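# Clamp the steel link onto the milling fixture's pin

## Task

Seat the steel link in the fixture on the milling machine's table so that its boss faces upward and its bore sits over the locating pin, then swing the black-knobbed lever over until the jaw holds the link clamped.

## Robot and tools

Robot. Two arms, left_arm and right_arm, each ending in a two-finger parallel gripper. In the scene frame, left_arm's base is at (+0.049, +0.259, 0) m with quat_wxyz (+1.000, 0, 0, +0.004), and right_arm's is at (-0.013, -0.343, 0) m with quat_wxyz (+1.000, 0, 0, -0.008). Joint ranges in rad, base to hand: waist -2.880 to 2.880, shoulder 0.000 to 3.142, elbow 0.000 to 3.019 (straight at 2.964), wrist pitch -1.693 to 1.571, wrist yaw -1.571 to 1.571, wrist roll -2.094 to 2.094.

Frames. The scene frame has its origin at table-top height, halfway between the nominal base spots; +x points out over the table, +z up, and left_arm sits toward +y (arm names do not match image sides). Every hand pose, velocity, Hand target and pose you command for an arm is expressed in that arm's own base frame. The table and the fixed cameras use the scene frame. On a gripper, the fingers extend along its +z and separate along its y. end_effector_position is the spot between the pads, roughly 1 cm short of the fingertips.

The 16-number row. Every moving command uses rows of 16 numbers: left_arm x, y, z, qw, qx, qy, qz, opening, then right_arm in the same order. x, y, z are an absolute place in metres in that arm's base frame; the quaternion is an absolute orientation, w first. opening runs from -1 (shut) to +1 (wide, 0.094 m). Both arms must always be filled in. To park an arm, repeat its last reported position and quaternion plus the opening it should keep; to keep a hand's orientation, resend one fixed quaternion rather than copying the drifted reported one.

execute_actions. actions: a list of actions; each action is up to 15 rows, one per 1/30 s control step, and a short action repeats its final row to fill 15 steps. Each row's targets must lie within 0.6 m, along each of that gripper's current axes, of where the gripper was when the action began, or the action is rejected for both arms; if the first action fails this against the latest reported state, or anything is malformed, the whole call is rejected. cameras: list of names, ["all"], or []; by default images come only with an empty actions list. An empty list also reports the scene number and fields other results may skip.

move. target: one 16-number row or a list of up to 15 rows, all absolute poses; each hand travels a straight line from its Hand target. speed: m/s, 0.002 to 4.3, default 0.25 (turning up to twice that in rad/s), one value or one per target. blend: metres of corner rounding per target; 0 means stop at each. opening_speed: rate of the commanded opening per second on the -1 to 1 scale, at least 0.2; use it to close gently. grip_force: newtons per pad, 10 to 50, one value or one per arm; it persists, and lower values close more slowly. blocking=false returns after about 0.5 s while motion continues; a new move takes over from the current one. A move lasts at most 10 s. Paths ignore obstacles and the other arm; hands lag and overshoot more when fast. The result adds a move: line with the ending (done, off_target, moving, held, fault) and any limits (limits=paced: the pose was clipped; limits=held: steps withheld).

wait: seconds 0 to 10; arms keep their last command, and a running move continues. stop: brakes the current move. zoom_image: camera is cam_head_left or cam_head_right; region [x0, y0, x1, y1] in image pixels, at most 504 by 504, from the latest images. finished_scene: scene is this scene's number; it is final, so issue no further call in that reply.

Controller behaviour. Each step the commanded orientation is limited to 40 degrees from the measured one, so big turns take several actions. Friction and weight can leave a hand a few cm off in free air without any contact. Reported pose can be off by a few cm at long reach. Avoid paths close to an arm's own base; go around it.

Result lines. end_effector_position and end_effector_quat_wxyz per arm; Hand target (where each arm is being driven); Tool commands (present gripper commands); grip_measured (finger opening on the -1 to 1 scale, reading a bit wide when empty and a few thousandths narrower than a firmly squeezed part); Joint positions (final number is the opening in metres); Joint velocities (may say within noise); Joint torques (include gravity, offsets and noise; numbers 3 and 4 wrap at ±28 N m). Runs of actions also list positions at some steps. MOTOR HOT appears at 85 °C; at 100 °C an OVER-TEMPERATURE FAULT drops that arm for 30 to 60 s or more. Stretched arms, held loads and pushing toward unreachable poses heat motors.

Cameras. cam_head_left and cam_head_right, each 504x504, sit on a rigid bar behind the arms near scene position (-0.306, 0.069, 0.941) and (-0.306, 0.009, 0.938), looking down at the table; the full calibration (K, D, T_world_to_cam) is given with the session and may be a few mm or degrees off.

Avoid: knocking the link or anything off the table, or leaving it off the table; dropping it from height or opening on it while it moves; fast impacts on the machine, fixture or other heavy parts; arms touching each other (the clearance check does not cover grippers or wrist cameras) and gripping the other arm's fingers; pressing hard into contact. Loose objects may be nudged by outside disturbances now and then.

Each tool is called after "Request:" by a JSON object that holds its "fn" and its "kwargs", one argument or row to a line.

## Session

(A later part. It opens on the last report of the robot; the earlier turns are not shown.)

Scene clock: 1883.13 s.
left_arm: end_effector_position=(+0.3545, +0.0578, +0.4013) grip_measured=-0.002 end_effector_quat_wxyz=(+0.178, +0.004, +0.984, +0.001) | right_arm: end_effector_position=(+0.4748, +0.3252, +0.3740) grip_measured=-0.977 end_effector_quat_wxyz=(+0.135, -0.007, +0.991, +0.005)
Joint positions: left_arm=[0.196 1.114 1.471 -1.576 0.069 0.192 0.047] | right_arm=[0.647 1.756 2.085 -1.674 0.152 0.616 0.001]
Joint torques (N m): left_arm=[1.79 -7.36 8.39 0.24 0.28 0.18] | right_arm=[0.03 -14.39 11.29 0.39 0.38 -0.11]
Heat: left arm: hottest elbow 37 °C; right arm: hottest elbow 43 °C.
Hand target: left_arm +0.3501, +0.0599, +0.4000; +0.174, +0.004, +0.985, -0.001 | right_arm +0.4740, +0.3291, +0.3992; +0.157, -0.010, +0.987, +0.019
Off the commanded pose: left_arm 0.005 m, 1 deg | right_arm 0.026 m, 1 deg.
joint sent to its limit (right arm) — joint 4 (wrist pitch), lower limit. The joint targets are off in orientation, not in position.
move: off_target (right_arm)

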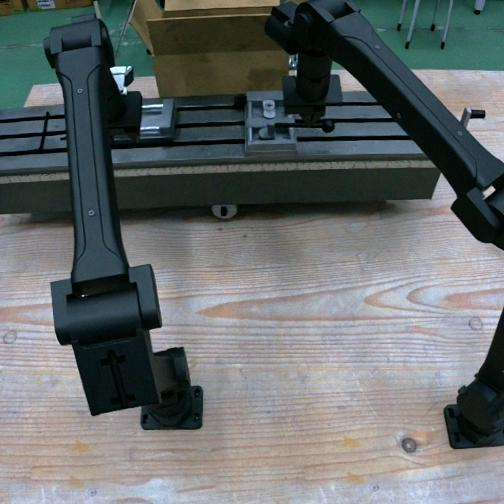

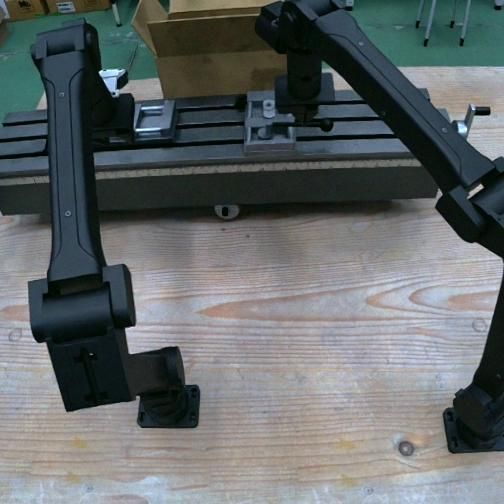

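Request:
{"fn": "move", "kwargs": {
  "target": [
    [0.50, -0.15, 0.42, 0.1736, 0.0039, 0.9848, -0.0007, 0.0, 0.48, 0.15, 0.40, 0.1736, -0.0079, 0.9848, 0.0007, -1.0],
    [0.60, -0.209, 0.37, 0.1822, 0.0039, 0.9833, -0.0007, 0.0, 0.50, 0.05, 0.40, 0.1736, -0.0079, 0.9848, 0.0007, -1.0]
  ],
  "speed": 0.25,
  "blend": [0.03, 0],
  "cameras": ["all"]
}}

Request:
{"fn": "zoom_image", "kwargs": {
  "camera": "cam_head_left",
  "region": [240, 50, 310, 140]
}}

Request:
{"fn": "zoom_image", "kwargs": {
  "camera": "cam_head_right",
  "region": [240, 50, 310, 140]
}}

Scene clock: 1902.80 s.
left_arm: end_effector_position=(+0.5959, -0.2021, +0.3549) grip_measured=-0.002 end_effector_quat_wxyz=(+0.169, +0.006, +0.986, +0.004) | right_arm: end_effector_position=(+0.4981, +0.0509, +0.3936) grip_measured=-0.977 end_effector_quat_wxyz=(+0.162, -0.005, +0.987, -0.002)
Joint positions: left_arm=[-0.36 1.835 2.13 -1.548 -0.122 -0.329 0.047] | right_arm=[0.116 1.487 1.793 -1.554 0.039 0.1 0.001]
Joint torques (N m): left_arm=[0.38 -18.08 12.75 0.13 -0.32 -0.01] | right_arm=[-0.91 -10.81 8.16 1.26 -0.15 -0.15]
Heat: left arm: hottest elbow 37 °C; right arm: hottest elbow 44 °C.
Hand target: left_arm +0.5993, -0.2089, +0.3699; +0.183, +0.004, +0.983, -0.001 | right_arm +0.5000, +0.0500, +0.4000; +0.174, -0.008, +0.985, +0.001
Off the commanded pose: left_arm 0.017 m, 2 deg | right_arm 0.007 m, 1 deg.
move: off_target (left_arm)

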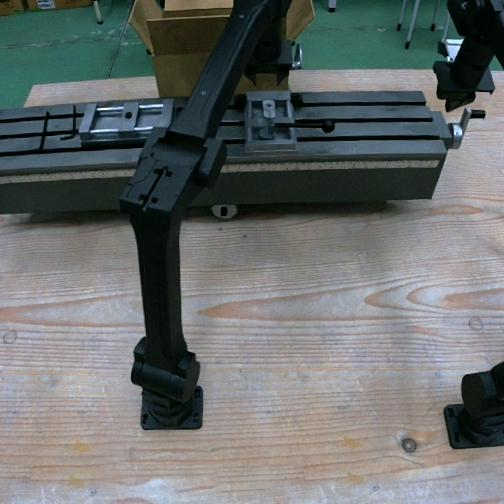

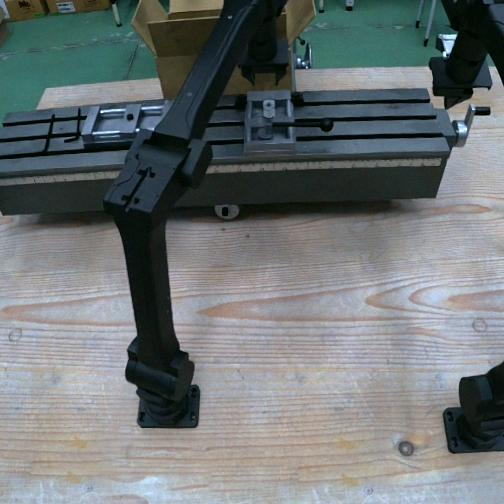

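Scaled by 5.600 from the camera's 504x504 image, which has a finer 720x720 frame.

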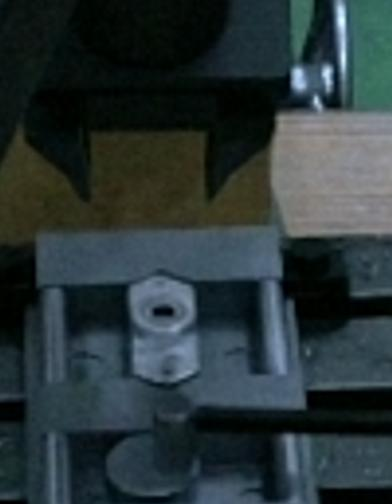

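Scaled by 5.600 from the camera's 504x504 image, which has a finer 720x720 frame.

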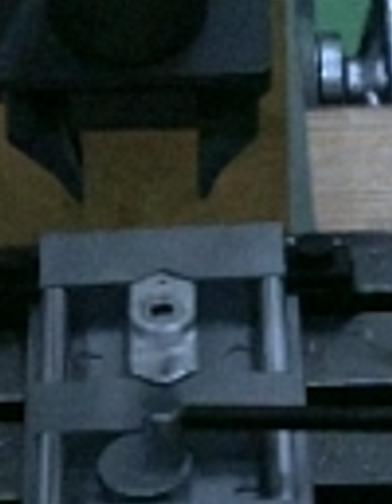

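Request:
{"fn": "move", "kwargs": {
  "target": [
    [0.602, -0.2155, 0.33, 0.1822, 0.0039, 0.9833, -0.0007, 0.0, 0.50, 0.05, 0.40, 0.1736, -0.0079, 0.9848, 0.0007, -1.0],
    [0.601, -0.2155, 0.302, 0.1822, 0.0039, 0.9833, -0.0007, 0.0, 0.50, 0.05, 0.40, 0.1736, -0.0079, 0.9848, 0.0007, -1.0]
  ],
  "speed": 0.1,
  "cameras": ["all"]
}}

Request:
{"fn": "zoom_image", "kwargs": {
  "camera": "cam_head_left",
  "region": [240, 70, 310, 140]
}}

Request:
{"fn": "zoom_image", "kwargs": {
  "camera": "cam_head_right",
  "region": [240, 70, 310, 140]
}}

Scene clock: 1922.03 s.
left_arm: end_effector_position=(+0.6025, -0.2094, +0.2957) grip_measured=-0.002 end_effector_quat_wxyz=(+0.172, +0.004, +0.985, +0.003) | right_arm: end_effector_position=(+0.4981, +0.0509, +0.3936) grip_measured=-0.977 end_effector_quat_wxyz=(+0.162, -0.005, +0.987, -0.002)
Joint positions: left_arm=[-0.368 1.818 1.946 -1.376 -0.126 -0.339 0.047] | right_arm=[0.116 1.487 1.793 -1.554 0.038 0.099 0.001]
Joint torques (N m): left_arm=[0.26 -19.6 8.77 1.02 -0.31 -0.01] | right_arm=[-0.79 -10.75 8.1 1.24 -0.17 -0.16]
Heat: left arm: hottest elbow 39 °C; right arm: hottest elbow 42 °C.
Hand target: left_arm +0.6009, -0.2154, +0.3022; +0.182, +0.004, +0.983, -0.001 | right_arm +0.5000, +0.0501, +0.4000; +0.174, -0.008, +0.985, +0.001
Off the commanded pose: left_arm 0.009 m, 1 deg | right_arm 0.007 m, 1 deg.
move: done

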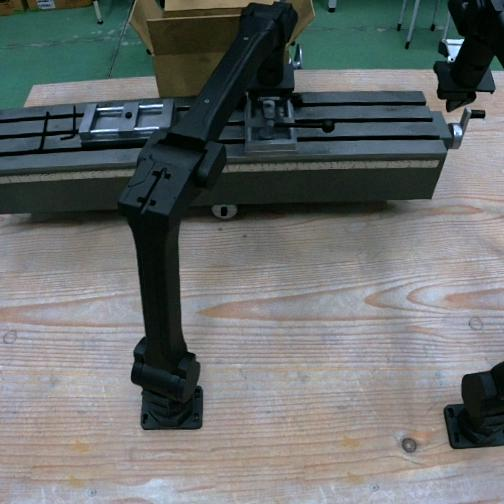

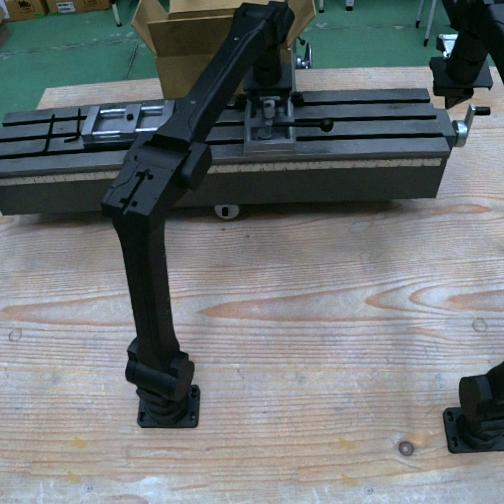

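Scaled by 7.200 from the camera's 504x504 image, which has a finer 720x720 frame.

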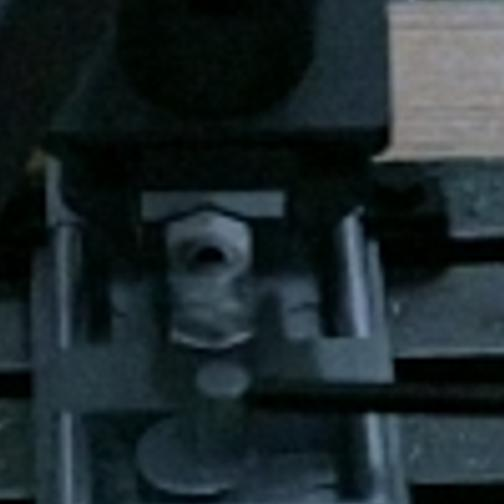

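Scaled by 7.200 from the camera's 504x504 image, which has a finer 720x720 frame.

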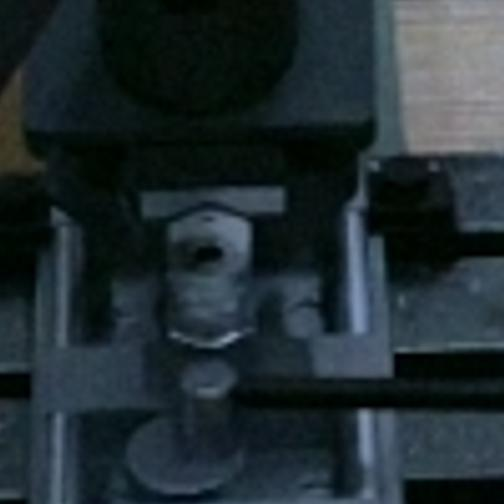

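Request:
{"fn": "move", "kwargs": {
  "target": [
    [0.599, -0.2155, 0.296, 0.1822, 0.0039, 0.9833, -0.0007, 0.0, 0.50, 0.05, 0.40, 0.1736, -0.0079, 0.9848, 0.0007, -1.0],
    [0.599, -0.2155, 0.296, 0.1822, 0.0039, 0.9833, -0.0007, -0.8, 0.50, 0.05, 0.40, 0.1736, -0.0079, 0.9848, 0.0007, -1.0],
    [0.603, -0.214, 0.40, 0.1822, 0.0039, 0.9833, -0.0007, -0.8, 0.50, 0.05, 0.40, 0.1736, -0.0079, 0.9848, 0.0007, -1.0]
  ],
  "speed": 0.1,
  "opening_speed": 2,
  "cameras": ["all"]
}}

Request:
{"fn": "zoom_image", "kwargs": {
  "camera": "cam_head_left",
  "region": [240, 40, 310, 130]
}}

Request:
{"fn": "zoom_image", "kwargs": {
  "camera": "cam_head_right",
  "region": [240, 40, 310, 130]
}}

Scene clock: 1940.90 s.
left_arm: end_effector_position=(+0.5994, -0.2085, +0.3809) grip_measured=-0.440 end_effector_quat_wxyz=(+0.164, +0.004, +0.986, +0.007) | right_arm: end_effector_position=(+0.4981, +0.0509, +0.3936) grip_measured=-0.977 end_effector_quat_wxyz=(+0.162, -0.005, +0.987, -0.002)
Joint positions: left_arm=[-0.369 1.9 2.302 -1.667 -0.129 -0.341 0.026] | right_arm=[0.116 1.487 1.793 -1.554 0.038 0.099 0.001]
Joint torques (N m): left_arm=[0.56 -18.9 12.94 0.21 -0.15 0.05] | right_arm=[-0.91 -10.99 8.17 1.33 -0.16 -0.16]
Heat: left arm: hottest elbow 40 °C; right arm: hottest elbow 41 °C.
Hand target: left_arm +0.6020, -0.2136, +0.3997; +0.183, +0.004, +0.983, -0.001 | right_arm +0.5000, +0.0501, +0.4000; +0.174, -0.008, +0.985, +0.001
Off the commanded pose: left_arm 0.020 m, 2 deg | right_arm 0.007 m, 1 deg.
move: off_target (left_arm)

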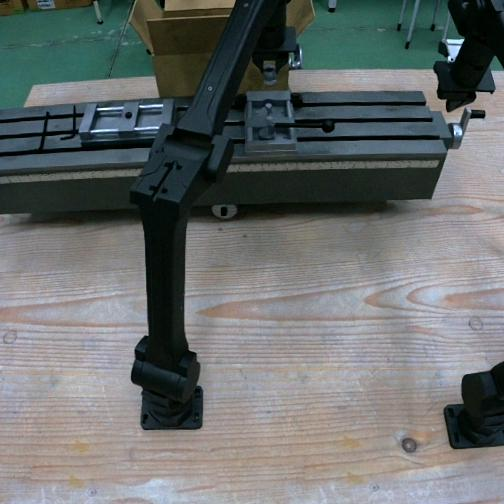

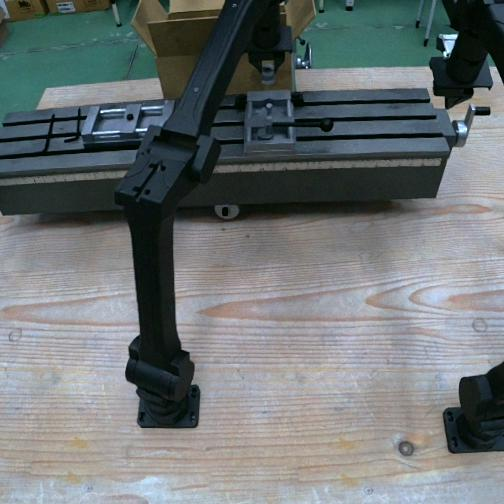

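Scaled by 5.600 from the camera's 504x504 image, which has a finer 720x720 frame.

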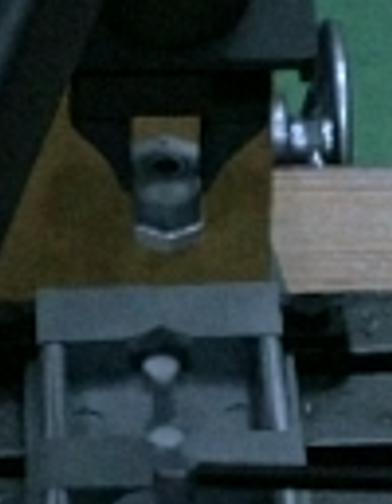

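Scaled by 5.600 from the camera's 504x504 image, which has a finer 720x720 frame.

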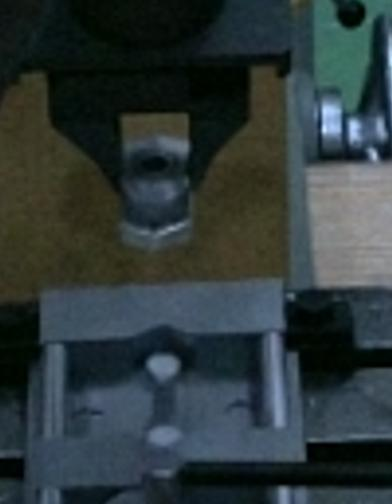

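Request:
{"fn": "move", "kwargs": {
  "target": [
    [0.48, -0.20, 0.40, 0.1700, -0.15, 0.974, 0.026, -0.8, 0.50, 0.05, 0.40, 0.1736, -0.0079, 0.9848, 0.0007, -1.0],
    [0.304, -0.201, 0.16, 0.162, -0.3545, 0.9188, 0.0625, -0.8, 0.50, 0.05, 0.40, 0.1736, -0.0079, 0.9848, 0.0007, -1.0],
    [0.304, -0.201, 0.055, 0.162, -0.3545, 0.9188, 0.0625, -0.8, 0.50, 0.05, 0.40, 0.1736, -0.0079, 0.9848, 0.0007, -1.0]
  ],
  "speed": [0.25, 0.25, 0.12],
  "blend": [0.05, 0.02, 0],
  "cameras": ["all"]
}}

Request:
{"fn": "zoom_image", "kwargs": {
  "camera": "cam_head_left",
  "region": [210, 220, 310, 320]
}}

Scene clock: 1972.17 s.
left_arm: end_effector_position=(+0.3036, -0.1966, +0.0562) grip_measured=-0.440 end_effector_quat_wxyz=(+0.157, -0.355, +0.919, +0.065) | right_arm: end_effector_position=(+0.4981, +0.0509, +0.3936) grip_measured=-0.977 end_effector_quat_wxyz=(+0.162, -0.005, +0.987, -0.002)
Joint positions: left_arm=[-0.735 1.438 0.822 -0.928 -0.342 -1.468 0.026] | right_arm=[0.116 1.487 1.793 -1.554 0.038 0.099 0.001]
Joint torques (N m): left_arm=[0.21 -9.35 6.98 0.36 -0.64 -0.01] | right_arm=[-0.91 -10.81 8.16 1.22 -0.16 -0.15]
Heat: left arm: hottest elbow 39 °C; right arm: hottest elbow 40 °C.
Hand target: left_arm +0.3039, -0.2009, +0.0549; +0.162, -0.355, +0.919, +0.063 | right_arm +0.5000, +0.0501, +0.4000; +0.174, -0.008, +0.985, +0.001
Off the commanded pose: left_arm 0.005 m, 1 deg | right_arm 0.007 m, 1 deg.
move: done

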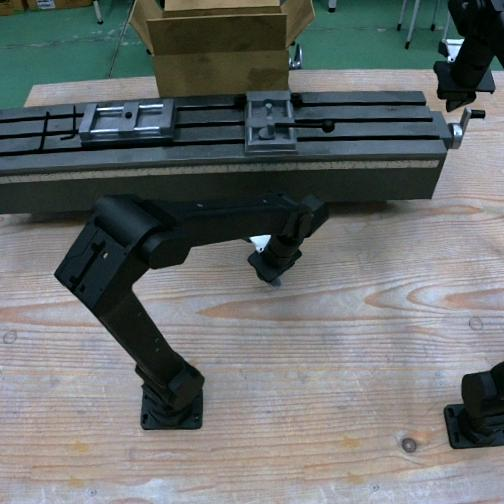

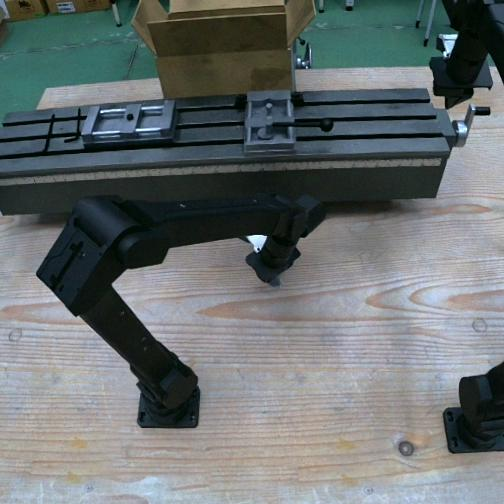

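Scaled by 5.040 from the camera's 504x504 image, which has a finer 720x720 frame.

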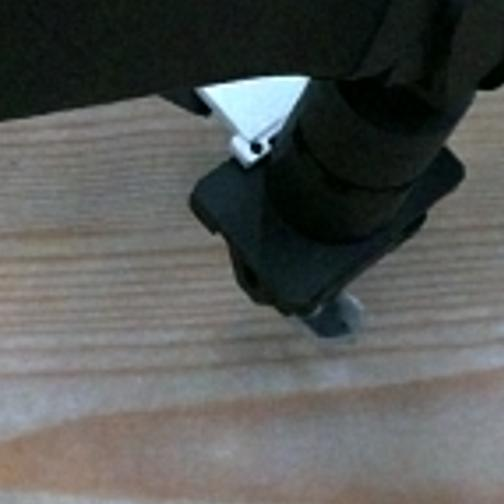

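Request:
{"fn": "move", "kwargs": {
  "target": [
    [0.304, -0.201, 0.026, 0.162, -0.3545, 0.9188, 0.0625, -0.8, 0.50, 0.05, 0.40, 0.1736, -0.0079, 0.9848, 0.0007, -1.0]
  ],
  "speed": 0.06,
  "cameras": ["all"]
}}

Request:
{"fn": "zoom_image", "kwargs": {
  "camera": "cam_head_left",
  "region": [230, 240, 310, 320]
}}

Scene clock: 1980.93 s.
left_arm: end_effector_position=(+0.3043, -0.1972, +0.0283) grip_measured=-0.440 end_effector_quat_wxyz=(+0.158, -0.355, +0.919, +0.064) | right_arm: end_effector_position=(+0.4981, +0.0509, +0.3936) grip_measured=-0.977 end_effector_quat_wxyz=(+0.162, -0.005, +0.987, -0.002)
Joint positions: left_arm=[-0.735 1.493 0.788 -0.837 -0.342 -1.468 0.026] | right_arm=[0.116 1.487 1.793 -1.554 0.038 0.099 0.001]
Joint torques (N m): left_arm=[0.21 -9.52 6.43 0.43 -0.64 -0.02] | right_arm=[-0.73 -10.64 8.13 1.26 -0.15 -0.16]
Heat: left arm: hottest elbow 39 °C; right arm: hottest elbow 40 °C.
Hand target: left_arm +0.3040, -0.2009, +0.0260; +0.162, -0.355, +0.919, +0.063 | right_arm +0.5000, +0.0501, +0.4000; +0.174, -0.008, +0.985, +0.001
Off the commanded pose: left_arm 0.004 m, 0 deg | right_arm 0.007 m, 1 deg.
move: done

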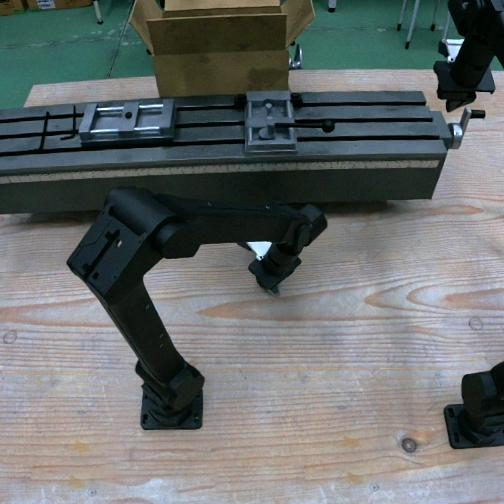

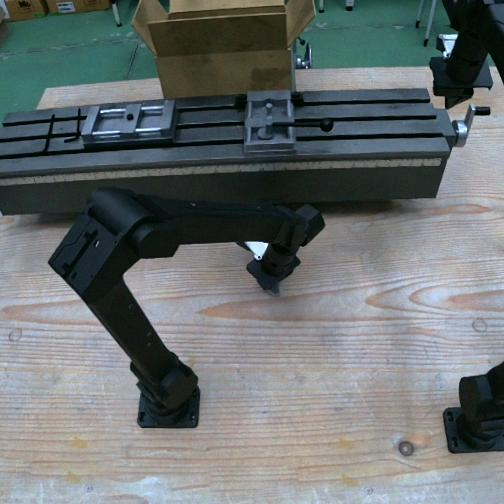

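Scaled by 6.300 from the camera's 504x504 image, which has a finer 720x720 frame.

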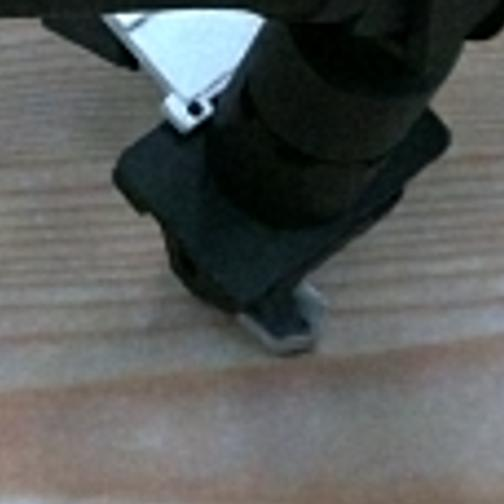

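Request:
{"fn": "move", "kwargs": {
  "target": [
    [0.304, -0.201, 0.020, 0.162, -0.3545, 0.9188, 0.0625, -0.8, 0.50, 0.05, 0.40, 0.1736, -0.0079, 0.9848, 0.0007, -1.0]
  ],
  "speed": 0.05
}}

Request:
{"fn": "move", "kwargs": {
  "target": [
    [0.304, -0.201, 0.014, 0.162, -0.3545, 0.9188, 0.0625, -0.8, 0.50, 0.05, 0.40, 0.1736, -0.0079, 0.9848, 0.0007, -1.0]
  ],
  "speed": 0.05
}}

Scene clock: 1987.57 s.
left_arm: end_effector_position=(+0.3048, -0.1976, +0.0230) grip_measured=-0.440 end_effector_quat_wxyz=(+0.159, -0.355, +0.919, +0.063) | right_arm: end_effector_position=(+0.4981, +0.0509, +0.3936) grip_measured=-0.977 end_effector_quat_wxyz=(+0.162, -0.005, +0.987, -0.002)
Joint positions: left_arm=[-0.735 1.504 0.783 -0.818 -0.342 -1.468 0.026] | right_arm=[0.116 1.487 1.793 -1.554 0.038 0.099 0.001]
Joint torques (N m): left_arm=[0.26 -9.58 6.24 0.39 -0.64 -0.01] | right_arm=[-0.79 -10.75 8.17 1.32 -0.17 -0.14]
Heat: left arm: hottest elbow 38 °C; right arm: hottest elbow 40 °C.
Hand target: left_arm +0.3040, -0.2009, +0.0200; +0.162, -0.355, +0.919, +0.062 | right_arm +0.5000, +0.0501, +0.4000; +0.174, -0.008, +0.985, +0.001
Off the commanded pose: left_arm 0.005 m, 0 deg | right_arm 0.007 m, 1 deg.
move: done

Scene clock: 1988.27 s.
left_arm: end_effector_position=(+0.3062, -0.1987, +0.0214) grip_measured=-0.440 end_effector_quat_wxyz=(+0.161, -0.355, +0.919, +0.061) | right_arm: end_effector_position=(+0.4981, +0.0509, +0.3936) grip_measured=-0.977 end_effector_quat_wxyz=(+0.162, -0.005, +0.987, -0.002)
Joint positions: left_arm=[-0.736 1.508 0.781 -0.806 -0.345 -1.468 0.026] | right_arm=[0.116 1.487 1.793 -1.554 0.038 0.099 0.001]
Joint torques (N m): left_arm=[0.32 -9 5.87 0.64 -0.53 -0.01] | right_arm=[-0.85 -10.75 8.12 1.31 -0.16 -0.16]
Heat: left arm: hottest elbow 38 °C; right arm: hottest elbow 40 °C.
Hand target: left_arm +0.3038, -0.2009, +0.0141; +0.162, -0.354, +0.919, +0.063 | right_arm +0.5000, +0.0501, +0.4000; +0.174, -0.008, +0.985, +0.001
Off the commanded pose: left_arm 0.008 m, 0 deg | right_arm 0.007 m, 1 deg.
move: done

Request:
{"fn": "move", "kwargs": {
  "target": [
    [0.306, -0.1985, 0.020, 0.162, -0.3545, 0.9188, 0.0625, -0.8, 0.50, 0.05, 0.40, 0.1736, -0.0079, 0.9848, 0.0007, -1.0],
    [0.306, -0.1985, 0.020, 0.162, -0.3545, 0.9188, 0.0625, 0.3, 0.50, 0.05, 0.40, 0.1736, -0.0079, 0.9848, 0.0007, -1.0],
    [0.306, -0.1985, 0.14, 0.162, -0.3545, 0.9188, 0.0625, 0.3, 0.50, 0.05, 0.40, 0.1736, -0.0079, 0.9848, 0.0007, -1.0],
    [0.25, 0.05, 0.25, 0.162, -0.3545, 0.9188, 0.0625, 0.3, 0.50, 0.05, 0.40, 0.1736, -0.0079, 0.9848, 0.0007, -1.0]
  ],
  "speed": [0.05, 0.05, 0.12, 0.25],
  "opening_speed": 1.5,
  "blend": [0, 0, 0.02, 0],
  "cameras": ["all"]
}}

Request:
{"fn": "zoom_image", "kwargs": {
  "camera": "cam_head_left",
  "region": [240, 260, 310, 320]
}}

Request:
{"fn": "zoom_image", "kwargs": {
  "camera": "cam_head_right",
  "region": [240, 260, 310, 320]
}}

Request:
{"fn": "zoom_image", "kwargs": {
  "camera": "cam_head_left",
  "region": [240, 80, 350, 160]
}}

Request:
{"fn": "zoom_image", "kwargs": {
  "camera": "cam_head_right",
  "region": [240, 80, 350, 160]
}}

Scene clock: 2008.13 s.
left_arm: end_effector_position=(+0.2437, +0.0476, +0.2333) grip_measured=+0.298 end_effector_quat_wxyz=(+0.150, -0.353, +0.921, +0.068) | right_arm: end_effector_position=(+0.4981, +0.0509, +0.3936) grip_measured=-0.977 end_effector_quat_wxyz=(+0.162, -0.005, +0.987, -0.002)
Joint positions: left_arm=[0.039 0.794 0.85 -1.381 -0.224 -0.666 0.061] | right_arm=[0.116 1.487 1.793 -1.554 0.038 0.099 0.001]
Joint torques (N m): left_arm=[1.79 -2.49 12.1 0.09 -0.08 0.19] | right_arm=[-0.79 -10.7 8.13 1.33 -0.16 -0.15]
Heat: left arm: hottest elbow 37 °C; right arm: hottest elbow 39 °C.
Hand target: left_arm +0.2496, +0.0499, +0.2498; +0.162, -0.354, +0.919, +0.063 | right_arm +0.5000, +0.0501, +0.4000; +0.174, -0.008, +0.985, +0.001
Off the commanded pose: left_arm 0.018 m, 2 deg | right_arm 0.007 m, 1 deg.
move: off_target (left_arm)

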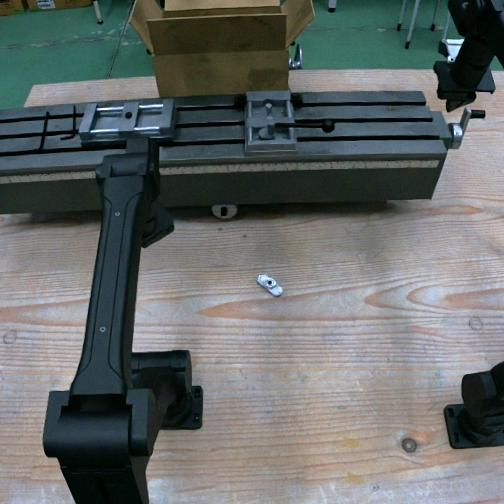

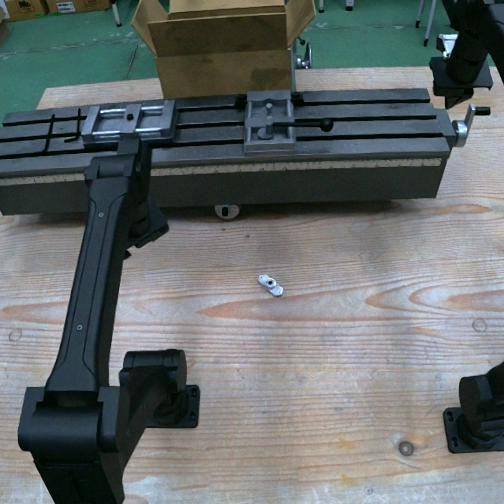

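Scaled by 7.200 from the camera's 504x504 image, which has a finer 720x720 frame.

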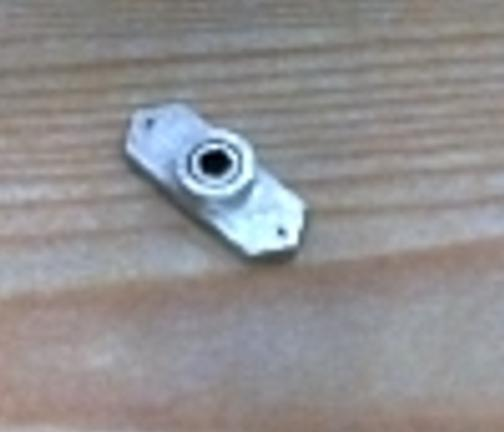

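Scaled by 7.200 from the camera's 504x504 image, which has a finer 720x720 frame.

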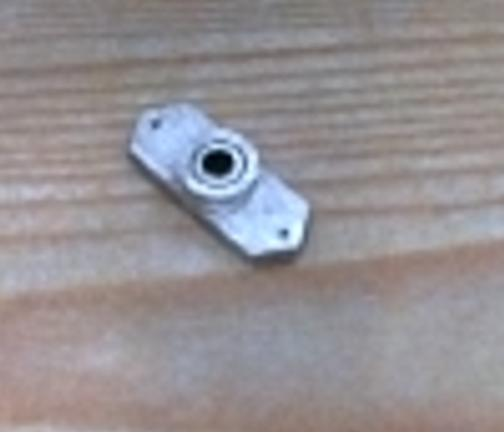

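Scaled by 4.582 from the camera's 504x504 image, which has a finer 720x720 frame.

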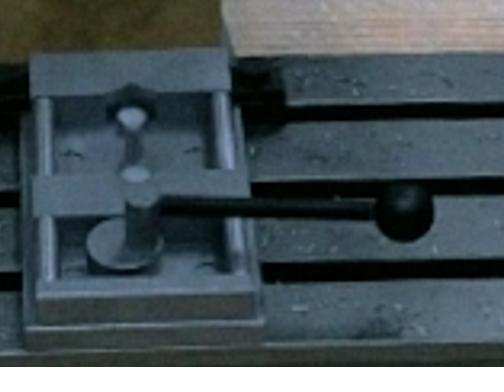

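Scaled by 4.582 from the camera's 504x504 image, which has a finer 720x720 frame.

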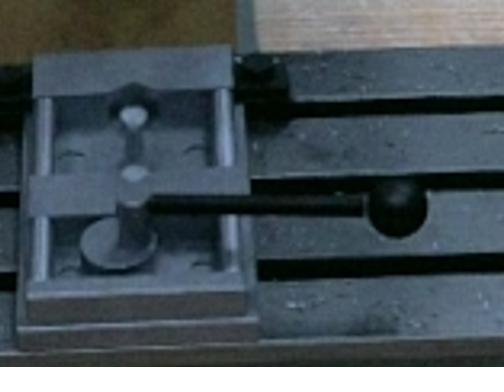

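Request:
{"fn": "move", "kwargs": {
  "target": [
    [0.305, -0.199, 0.09, 0.162, -0.3545, 0.9188, 0.0625, 0.6, 0.50, 0.05, 0.40, 0.1736, -0.0079, 0.9848, 0.0007, -1.0],
    [0.305, -0.199, 0.0165, 0.162, -0.3545, 0.9188, 0.0625, 0.6, 0.50, 0.05, 0.40, 0.1736, -0.0079, 0.9848, 0.0007, -1.0],
    [0.305, -0.199, 0.0165, 0.162, -0.3545, 0.9188, 0.0625, -0.8, 0.50, 0.05, 0.40, 0.1736, -0.0079, 0.9848, 0.0007, -1.0],
    [0.32, -0.199, 0.13, 0.162, -0.3545, 0.9188, 0.0625, -0.8, 0.50, 0.05, 0.40, 0.1736, -0.0079, 0.9848, 0.0007, -1.0],
    [0.42, -0.205, 0.36, 0.17, -0.15, 0.974, 0.026, -0.8, 0.50, 0.05, 0.40, 0.1736, -0.0079, 0.9848, 0.0007, -1.0]
  ],
  "speed": [0.35, 0.15, 0.15, 0.3, 0.35],
  "opening_speed": 3,
  "blend": [0.02, 0, 0, 0.04, 0],
  "cameras": ["all"]
}}

Request:
{"fn": "zoom_image", "kwargs": {
  "camera": "cam_head_left",
  "region": [200, 100, 340, 240]
}}

Scene clock: 2083.53 s.
left_arm: end_effector_position=(+0.4115, -0.2038, +0.3356) grip_measured=-0.446 end_effector_quat_wxyz=(+0.154, -0.148, +0.976, +0.041) | right_arm: end_effector_position=(+0.4981, +0.0509, +0.3936) grip_measured=-0.977 end_effector_quat_wxyz=(+0.162, -0.005, +0.987, -0.002)
Joint positions: left_arm=[-0.557 1.428 1.581 -1.54 -0.262 -0.834 0.026] | right_arm=[0.116 1.487 1.793 -1.554 0.038 0.099 0.001]
Joint torques (N m): left_arm=[1.73 -12.57 13.29 -0.03 -0.18 0.16] | right_arm=[-0.5 -10.7 8.18 1.21 -0.16 -0.18]
Heat: left arm: hottest elbow 40 °C; right arm: hottest elbow 39 °C.
Hand target: left_arm +0.4190, -0.2045, +0.3597; +0.171, -0.150, +0.974, +0.026 | right_arm +0.5000, +0.0501, +0.4000; +0.174, -0.008, +0.985, +0.001
Off the commanded pose: left_arm 0.026 m, 3 deg | right_arm 0.007 m, 1 deg.
move: off_target (left_arm)

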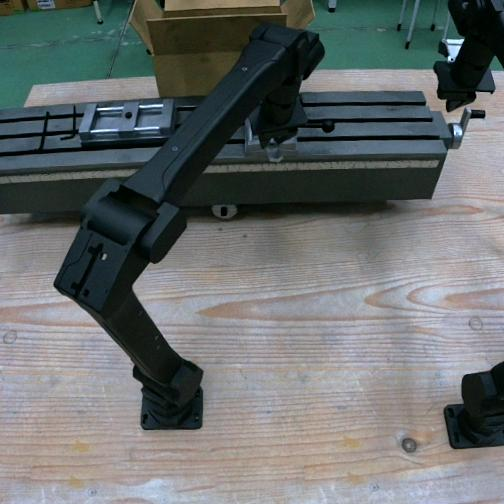

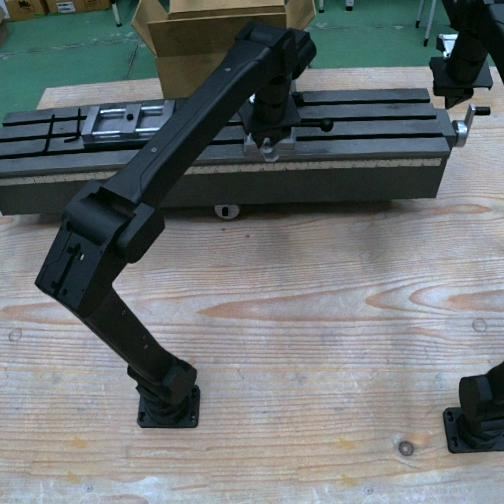

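Scaled by 3.600 from the camera's 504x504 image, which has a finer 720x720 frame.

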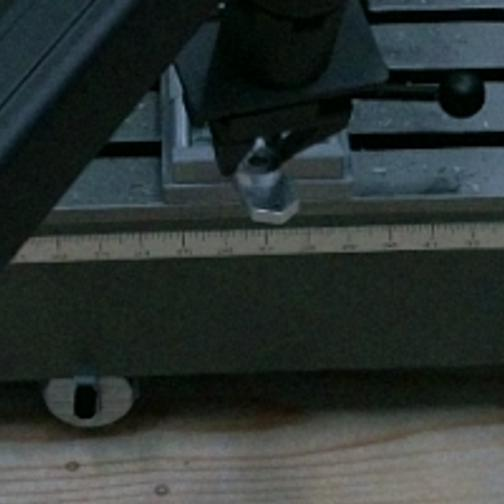

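Request:
{"fn": "move", "kwargs": {
  "target": [
    [0.6045, -0.217, 0.333, 0.1822, 0.0039, 0.9833, -0.0007, -0.8, 0.50, 0.05, 0.40, 0.1736, -0.0079, 0.9848, 0.0007, -1.0]
  ],
  "speed": 0.25,
  "cameras": ["all"]
}}

Request:
{"fn": "zoom_image", "kwargs": {
  "camera": "cam_head_left",
  "region": [240, 70, 310, 140]
}}

Request:
{"fn": "zoom_image", "kwargs": {
  "camera": "cam_head_right",
  "region": [240, 70, 310, 140]
}}

Scene clock: 2093.37 s.
left_arm: end_effector_position=(+0.5937, -0.2151, +0.3145) grip_measured=-0.445 end_effector_quat_wxyz=(+0.166, +0.002, +0.986, +0.006) | right_arm: end_effector_position=(+0.4981, +0.0509, +0.3936) grip_measured=-0.977 end_effector_quat_wxyz=(+0.162, -0.005, +0.987, -0.002)
Joint positions: left_arm=[-0.384 1.82 2 -1.445 -0.134 -0.359 0.026] | right_arm=[0.116 1.487 1.793 -1.554 0.038 0.099 0.001]
Joint torques (N m): left_arm=[1.44 -17.67 13.68 0.16 -0.01 0.17] | right_arm=[-0.79 -10.64 8.12 1.22 -0.15 -0.17]
Heat: left arm: hottest elbow 43 °C; right arm: hottest elbow 39 °C.
Hand target: left_arm +0.6036, -0.2165, +0.3327; +0.183, +0.004, +0.983, -0.001 | right_arm +0.5000, +0.0501, +0.4000; +0.174, -0.008, +0.985, +0.001
Off the commanded pose: left_arm 0.021 m, 2 deg | right_arm 0.007 m, 1 deg.
move: off_target (left_arm)

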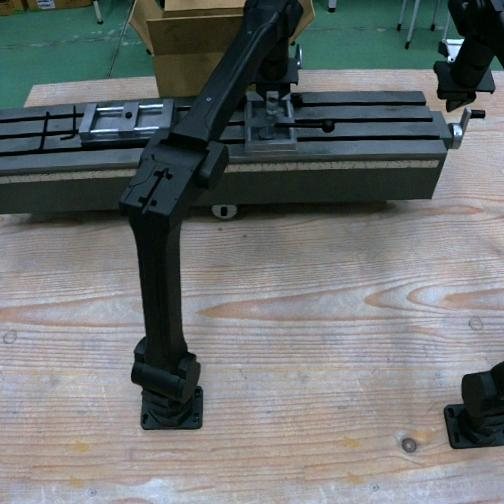

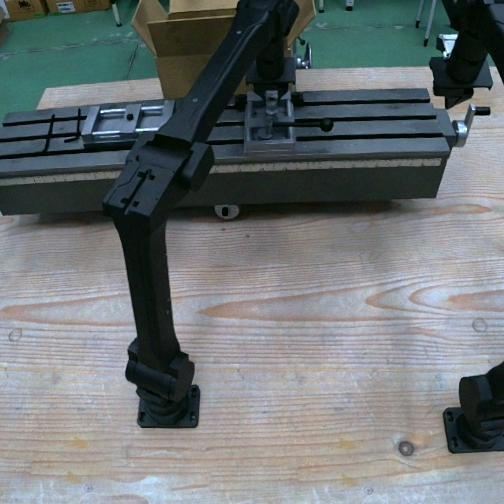

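Scaled by 7.200 from the camera's 504x504 image, which has a finer 720x720 frame.

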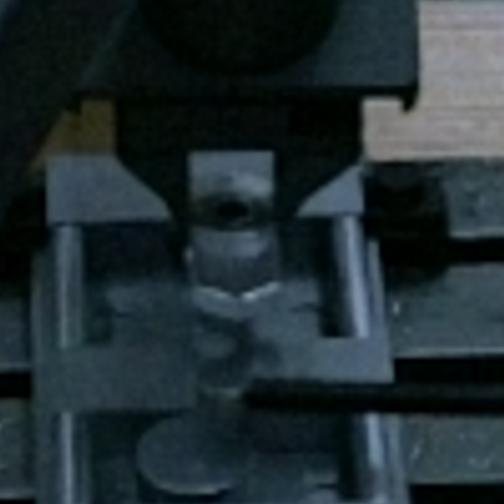

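Scaled by 7.200 from the camera's 504x504 image, which has a finer 720x720 frame.

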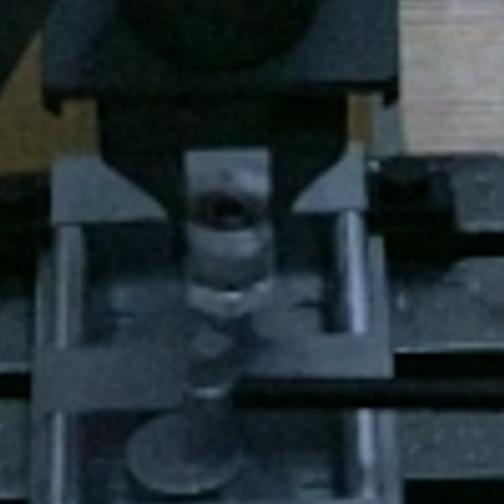

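Request:
{"fn": "move", "kwargs": {
  "target": [
    [0.610, -0.201, 0.308, 0.1736, 0.0039, 0.9848, -0.0007, -0.8, 0.50, 0.05, 0.40, 0.1736, -0.0079, 0.9848, 0.0007, -1.0],
    [0.608, -0.201, 0.287, 0.1693, 0.0039, 0.9856, -0.0007, -0.8, 0.50, 0.05, 0.40, 0.1736, -0.0079, 0.9848, 0.0007, -1.0],
    [0.588, -0.201, 0.287, 0.1693, 0.0039, 0.9856, -0.0007, -0.8, 0.50, 0.05, 0.40, 0.1736, -0.0079, 0.9848, 0.0007, -1.0],
    [0.603, -0.201, 0.285, 0.1693, 0.0039, 0.9856, -0.0007, -0.8, 0.50, 0.05, 0.40, 0.1736, -0.0079, 0.9848, 0.0007, -1.0]
  ],
  "speed": [0.1, 0.06, 0.02, 0.03],
  "blend": [0.005, 0.004, 0, 0],
  "cameras": ["all"]
}}

Request:
{"fn": "zoom_image", "kwargs": {
  "camera": "cam_head_left",
  "region": [240, 70, 310, 140]
}}

Request:
{"fn": "zoom_image", "kwargs": {
  "camera": "cam_head_right",
  "region": [240, 70, 310, 140]
}}

Scene clock: 2122.30 s.
left_arm: end_effector_position=(+0.5921, -0.1990, +0.3032) grip_measured=-0.445 end_effector_quat_wxyz=(+0.185, +0.001, +0.983, -0.006) | right_arm: end_effector_position=(+0.4981, +0.0509, +0.3936) grip_measured=-0.977 end_effector_quat_wxyz=(+0.162, -0.005, +0.987, -0.002)
Joint positions: left_arm=[-0.356 1.759 1.877 -1.334 -0.115 -0.333 0.026] | right_arm=[0.116 1.487 1.793 -1.554 0.038 0.099 0.001]
Joint torques (N m): left_arm=[1.2 -14.39 10.96 0.28 -0.03 0.15] | right_arm=[-0.85 -10.87 8.17 1.26 -0.17 -0.15]
Heat: left arm: hottest elbow 44 °C; right arm: hottest elbow 39 °C.
Hand target: left_arm +0.6023, -0.2006, +0.2848; +0.170, +0.004, +0.986, -0.001 | right_arm +0.5000, +0.0501, +0.4000; +0.174, -0.008, +0.985, +0.001
Off the commanded pose: left_arm 0.021 m, 2 deg | right_arm 0.007 m, 1 deg.
move: off_target (left_arm)

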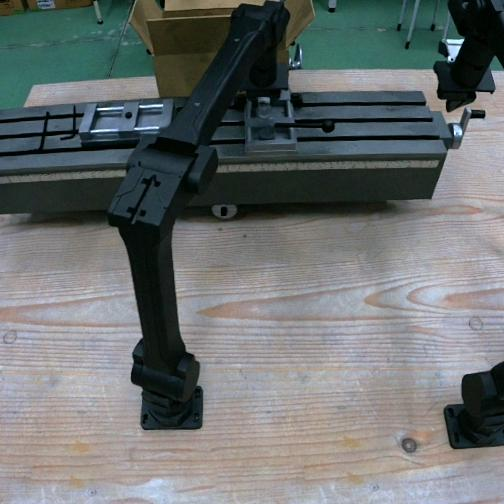

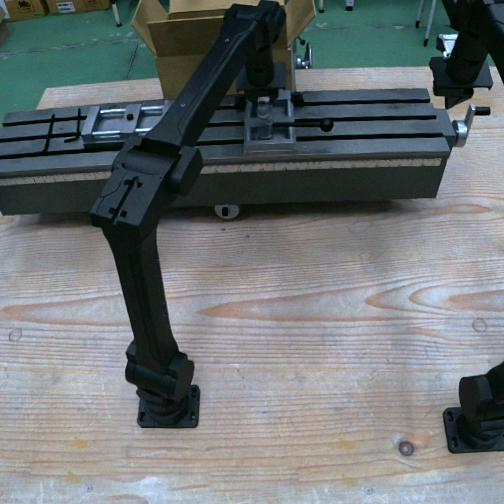

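Scaled by 7.200 from the camera's 504x504 image, which has a finer 720x720 frame.

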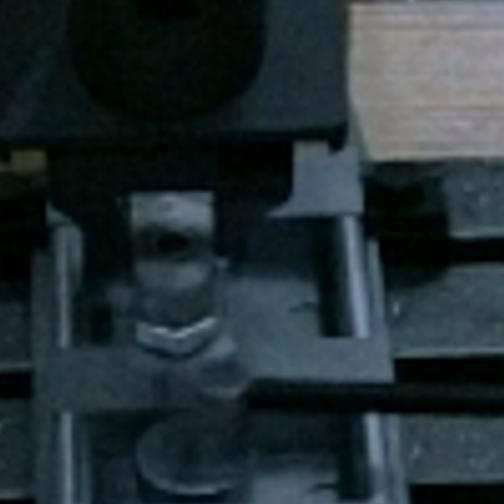

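Scaled by 7.200 from the camera's 504x504 image, which has a finer 720x720 frame.

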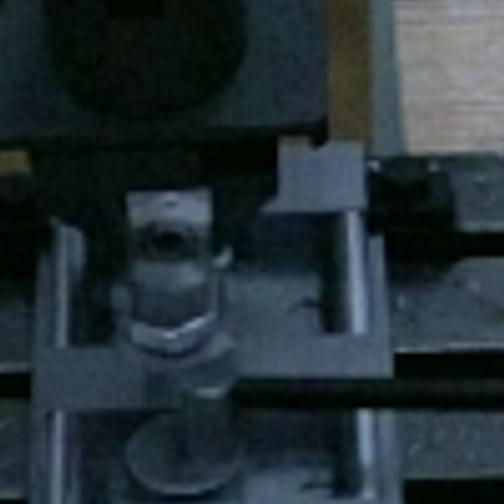

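Request:
{"fn": "move", "kwargs": {
  "target": [
    [0.603, -0.214, 0.322, 0.1736, 0.0039, 0.9848, -0.0007, -0.8, 0.50, 0.05, 0.40, 0.1736, -0.0079, 0.9848, 0.0007, -1.0],
    [0.606, -0.214, 0.316, 0.1736, 0.0039, 0.9848, -0.0007, -0.8, 0.50, 0.05, 0.40, 0.1736, -0.0079, 0.9848, 0.0007, -1.0]
  ],
  "speed": 0.1
}}

Scene clock: 2139.00 s.
left_arm: end_effector_position=(+0.5947, -0.2039, +0.3046) grip_measured=-0.445 end_effector_quat_wxyz=(+0.158, +0.005, +0.987, +0.005) | right_arm: end_effector_position=(+0.4981, +0.0509, +0.3936) grip_measured=-0.977 end_effector_quat_wxyz=(+0.162, -0.005, +0.987, -0.002)
Joint positions: left_arm=[-0.362 1.815 1.971 -1.432 -0.119 -0.335 0.026] | right_arm=[0.116 1.487 1.793 -1.554 0.038 0.099 0.001]
Joint torques (N m): left_arm=[0.32 -16.97 13.12 0.57 -0.26 0.01] | right_arm=[-0.91 -10.81 8.14 1.31 -0.14 -0.17]
Heat: left arm: hottest elbow 42 °C; right arm: hottest elbow 39 °C.
Hand target: left_arm +0.6051, -0.2137, +0.3159; +0.174, +0.004, +0.985, -0.001 | right_arm +0.5000, +0.0501, +0.4000; +0.174, -0.008, +0.985, +0.001
Off the commanded pose: left_arm 0.019 m, 2 deg | right_arm 0.007 m, 1 deg.
move: off_target (left_arm)

Request:
{"fn": "move", "kwargs": {
  "target": [
    [0.612, -0.2195, 0.312, 0.1736, 0.0039, 0.9848, -0.0007, -0.8, 0.50, 0.05, 0.40, 0.1736, -0.0079, 0.9848, 0.0007, -1.0]
  ],
  "speed": 0.1
}}

Scene clock: 2149.30 s.
left_arm: end_effector_position=(+0.6005, -0.2078, +0.3042) grip_measured=-0.445 end_effector_quat_wxyz=(+0.160, +0.004, +0.987, +0.004) | right_arm: end_effector_position=(+0.4981, +0.0509, +0.3936) grip_measured=-0.977 end_effector_quat_wxyz=(+0.162, -0.005, +0.987, -0.002)
Joint positions: left_arm=[-0.365 1.832 1.993 -1.432 -0.119 -0.338 0.026] | right_arm=[0.116 1.487 1.793 -1.554 0.038 0.099 0.001]
Joint torques (N m): left_arm=[0.32 -16.97 13.03 0.64 -0.29 -0.02] | right_arm=[-0.73 -10.75 8.17 1.28 -0.14 -0.16]
Heat: left arm: hottest elbow 42 °C; right arm: hottest elbow 39 °C.
Hand target: left_arm +0.6111, -0.2193, +0.3118; +0.174, +0.004, +0.985, -0.001 | right_arm +0.5000, +0.0501, +0.4000; +0.174, -0.008, +0.985, +0.001
Off the commanded pose: left_arm 0.018 m, 2 deg | right_arm 0.007 m, 1 deg.
move: off_target (left_arm)

Request:
{"fn": "move", "kwargs": {
  "target": [
    [0.611, -0.2185, 0.290, 0.1693, 0.0039, 0.9856, -0.0007, -0.8, 0.50, 0.05, 0.40, 0.1736, -0.0079, 0.9848, 0.0007, -1.0],
    [0.592, -0.2175, 0.287, 0.1693, 0.0039, 0.9856, -0.0007, -0.8, 0.50, 0.05, 0.40, 0.1736, -0.0079, 0.9848, 0.0007, -1.0]
  ],
  "speed": [0.06, 0.02],
  "blend": [0.002, 0]
}}

Scene clock: 2159.73 s.
left_arm: end_effector_position=(+0.5981, -0.2107, +0.2955) grip_measured=-0.445 end_effector_quat_wxyz=(+0.180, +0.001, +0.984, -0.003) | right_arm: end_effector_position=(+0.4981, +0.0509, +0.3936) grip_measured=-0.977 end_effector_quat_wxyz=(+0.162, -0.005, +0.987, -0.002)
Joint positions: left_arm=[-0.372 1.793 1.906 -1.342 -0.124 -0.349 0.026] | right_arm=[0.116 1.487 1.793 -1.554 0.038 0.099 0.001]
Joint torques (N m): left_arm=[0.09 -18.14 8.24 0.27 -0.11 0] | right_arm=[-0.85 -10.75 8.14 1.29 -0.16 -0.17]
Heat: left arm: hottest elbow 42 °C; right arm: hottest elbow 39 °C.
Hand target: left_arm +0.5920, -0.2174, +0.2872; +0.169, +0.004, +0.986, -0.001 | right_arm +0.5000, +0.0501, +0.4000; +0.174, -0.008, +0.985, +0.001
Off the commanded pose: left_arm 0.012 m, 1 deg | right_arm 0.007 m, 1 deg.
move: off_target (left_arm)

Request:
{"fn": "move", "kwargs": {
  "target": [
    [0.600, -0.212, 0.275, 0.1693, 0.0039, 0.9856, -0.0007, -0.8, 0.50, 0.05, 0.40, 0.1736, -0.0079, 0.9848, 0.0007, -1.0]
  ],
  "speed": 0.06,
  "cameras": ["all"]
}}

Request:
{"fn": "zoom_image", "kwargs": {
  "camera": "cam_head_left",
  "region": [240, 70, 310, 140]
}}

Request:
{"fn": "zoom_image", "kwargs": {
  "camera": "cam_head_right",
  "region": [240, 70, 310, 140]
}}

Scene clock: 2186.67 s.
left_arm: end_effector_position=(+0.5985, -0.2109, +0.2923) grip_measured=-0.445 end_effector_quat_wxyz=(+0.180, +0.001, +0.984, -0.003) | right_arm: end_effector_position=(+0.4981, +0.0509, +0.3936) grip_measured=-0.977 end_effector_quat_wxyz=(+0.162, -0.005, +0.987, -0.002)
Joint positions: left_arm=[-0.372 1.793 1.898 -1.333 -0.124 -0.349 0.026] | right_arm=[0.116 1.487 1.793 -1.554 0.038 0.099 0.001]
Joint torques (N m): left_arm=[0.97 -17.26 7.8 0.95 0.08 0.13] | right_arm=[-0.85 -10.87 8.14 1.29 -0.16 -0.17]
Heat: left arm: hottest elbow 41 °C; right arm: hottest elbow 39 °C.
Hand target: left_arm +0.5997, -0.2119, +0.2752; +0.169, +0.004, +0.986, -0.001 | right_arm +0.5000, +0.0501, +0.4000; +0.174, -0.008, +0.985, +0.001
Off the commanded pose: left_arm 0.017 m, 1 deg | right_arm 0.007 m, 1 deg.
move: off_target (left_arm)

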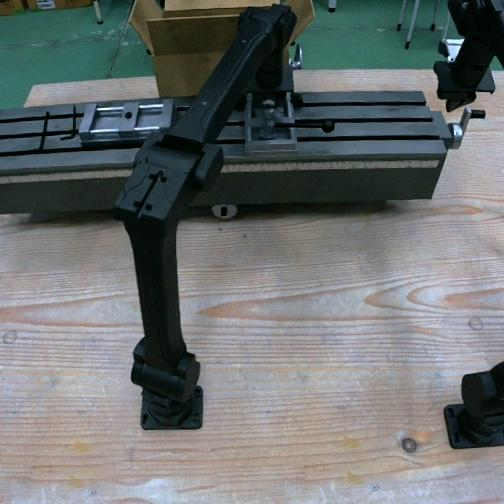

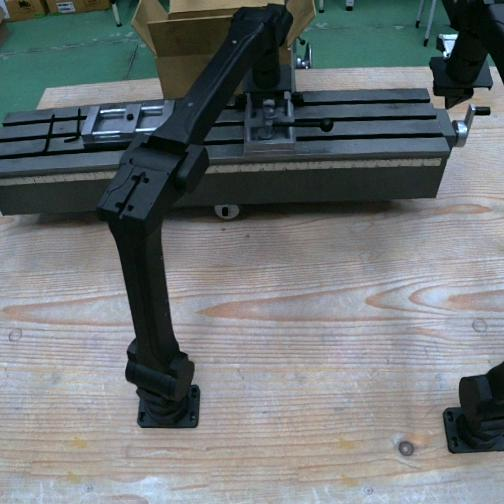

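Scaled by 7.200 from the camera's 504x504 image, which has a finer 720x720 frame.

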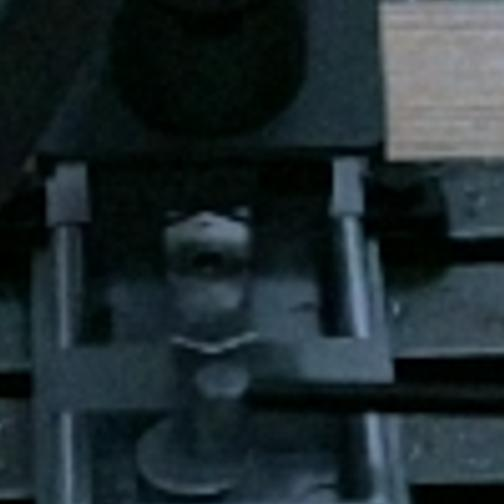

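Scaled by 7.200 from the camera's 504x504 image, which has a finer 720x720 frame.

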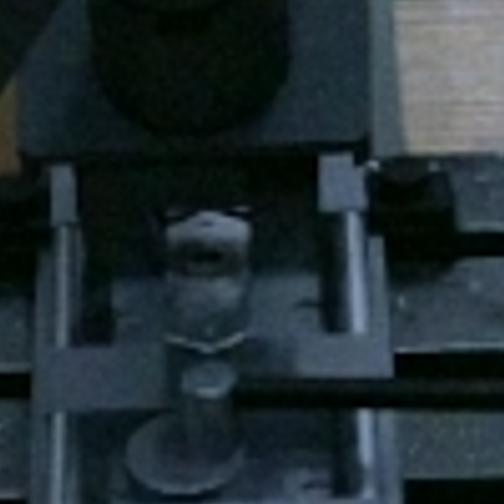

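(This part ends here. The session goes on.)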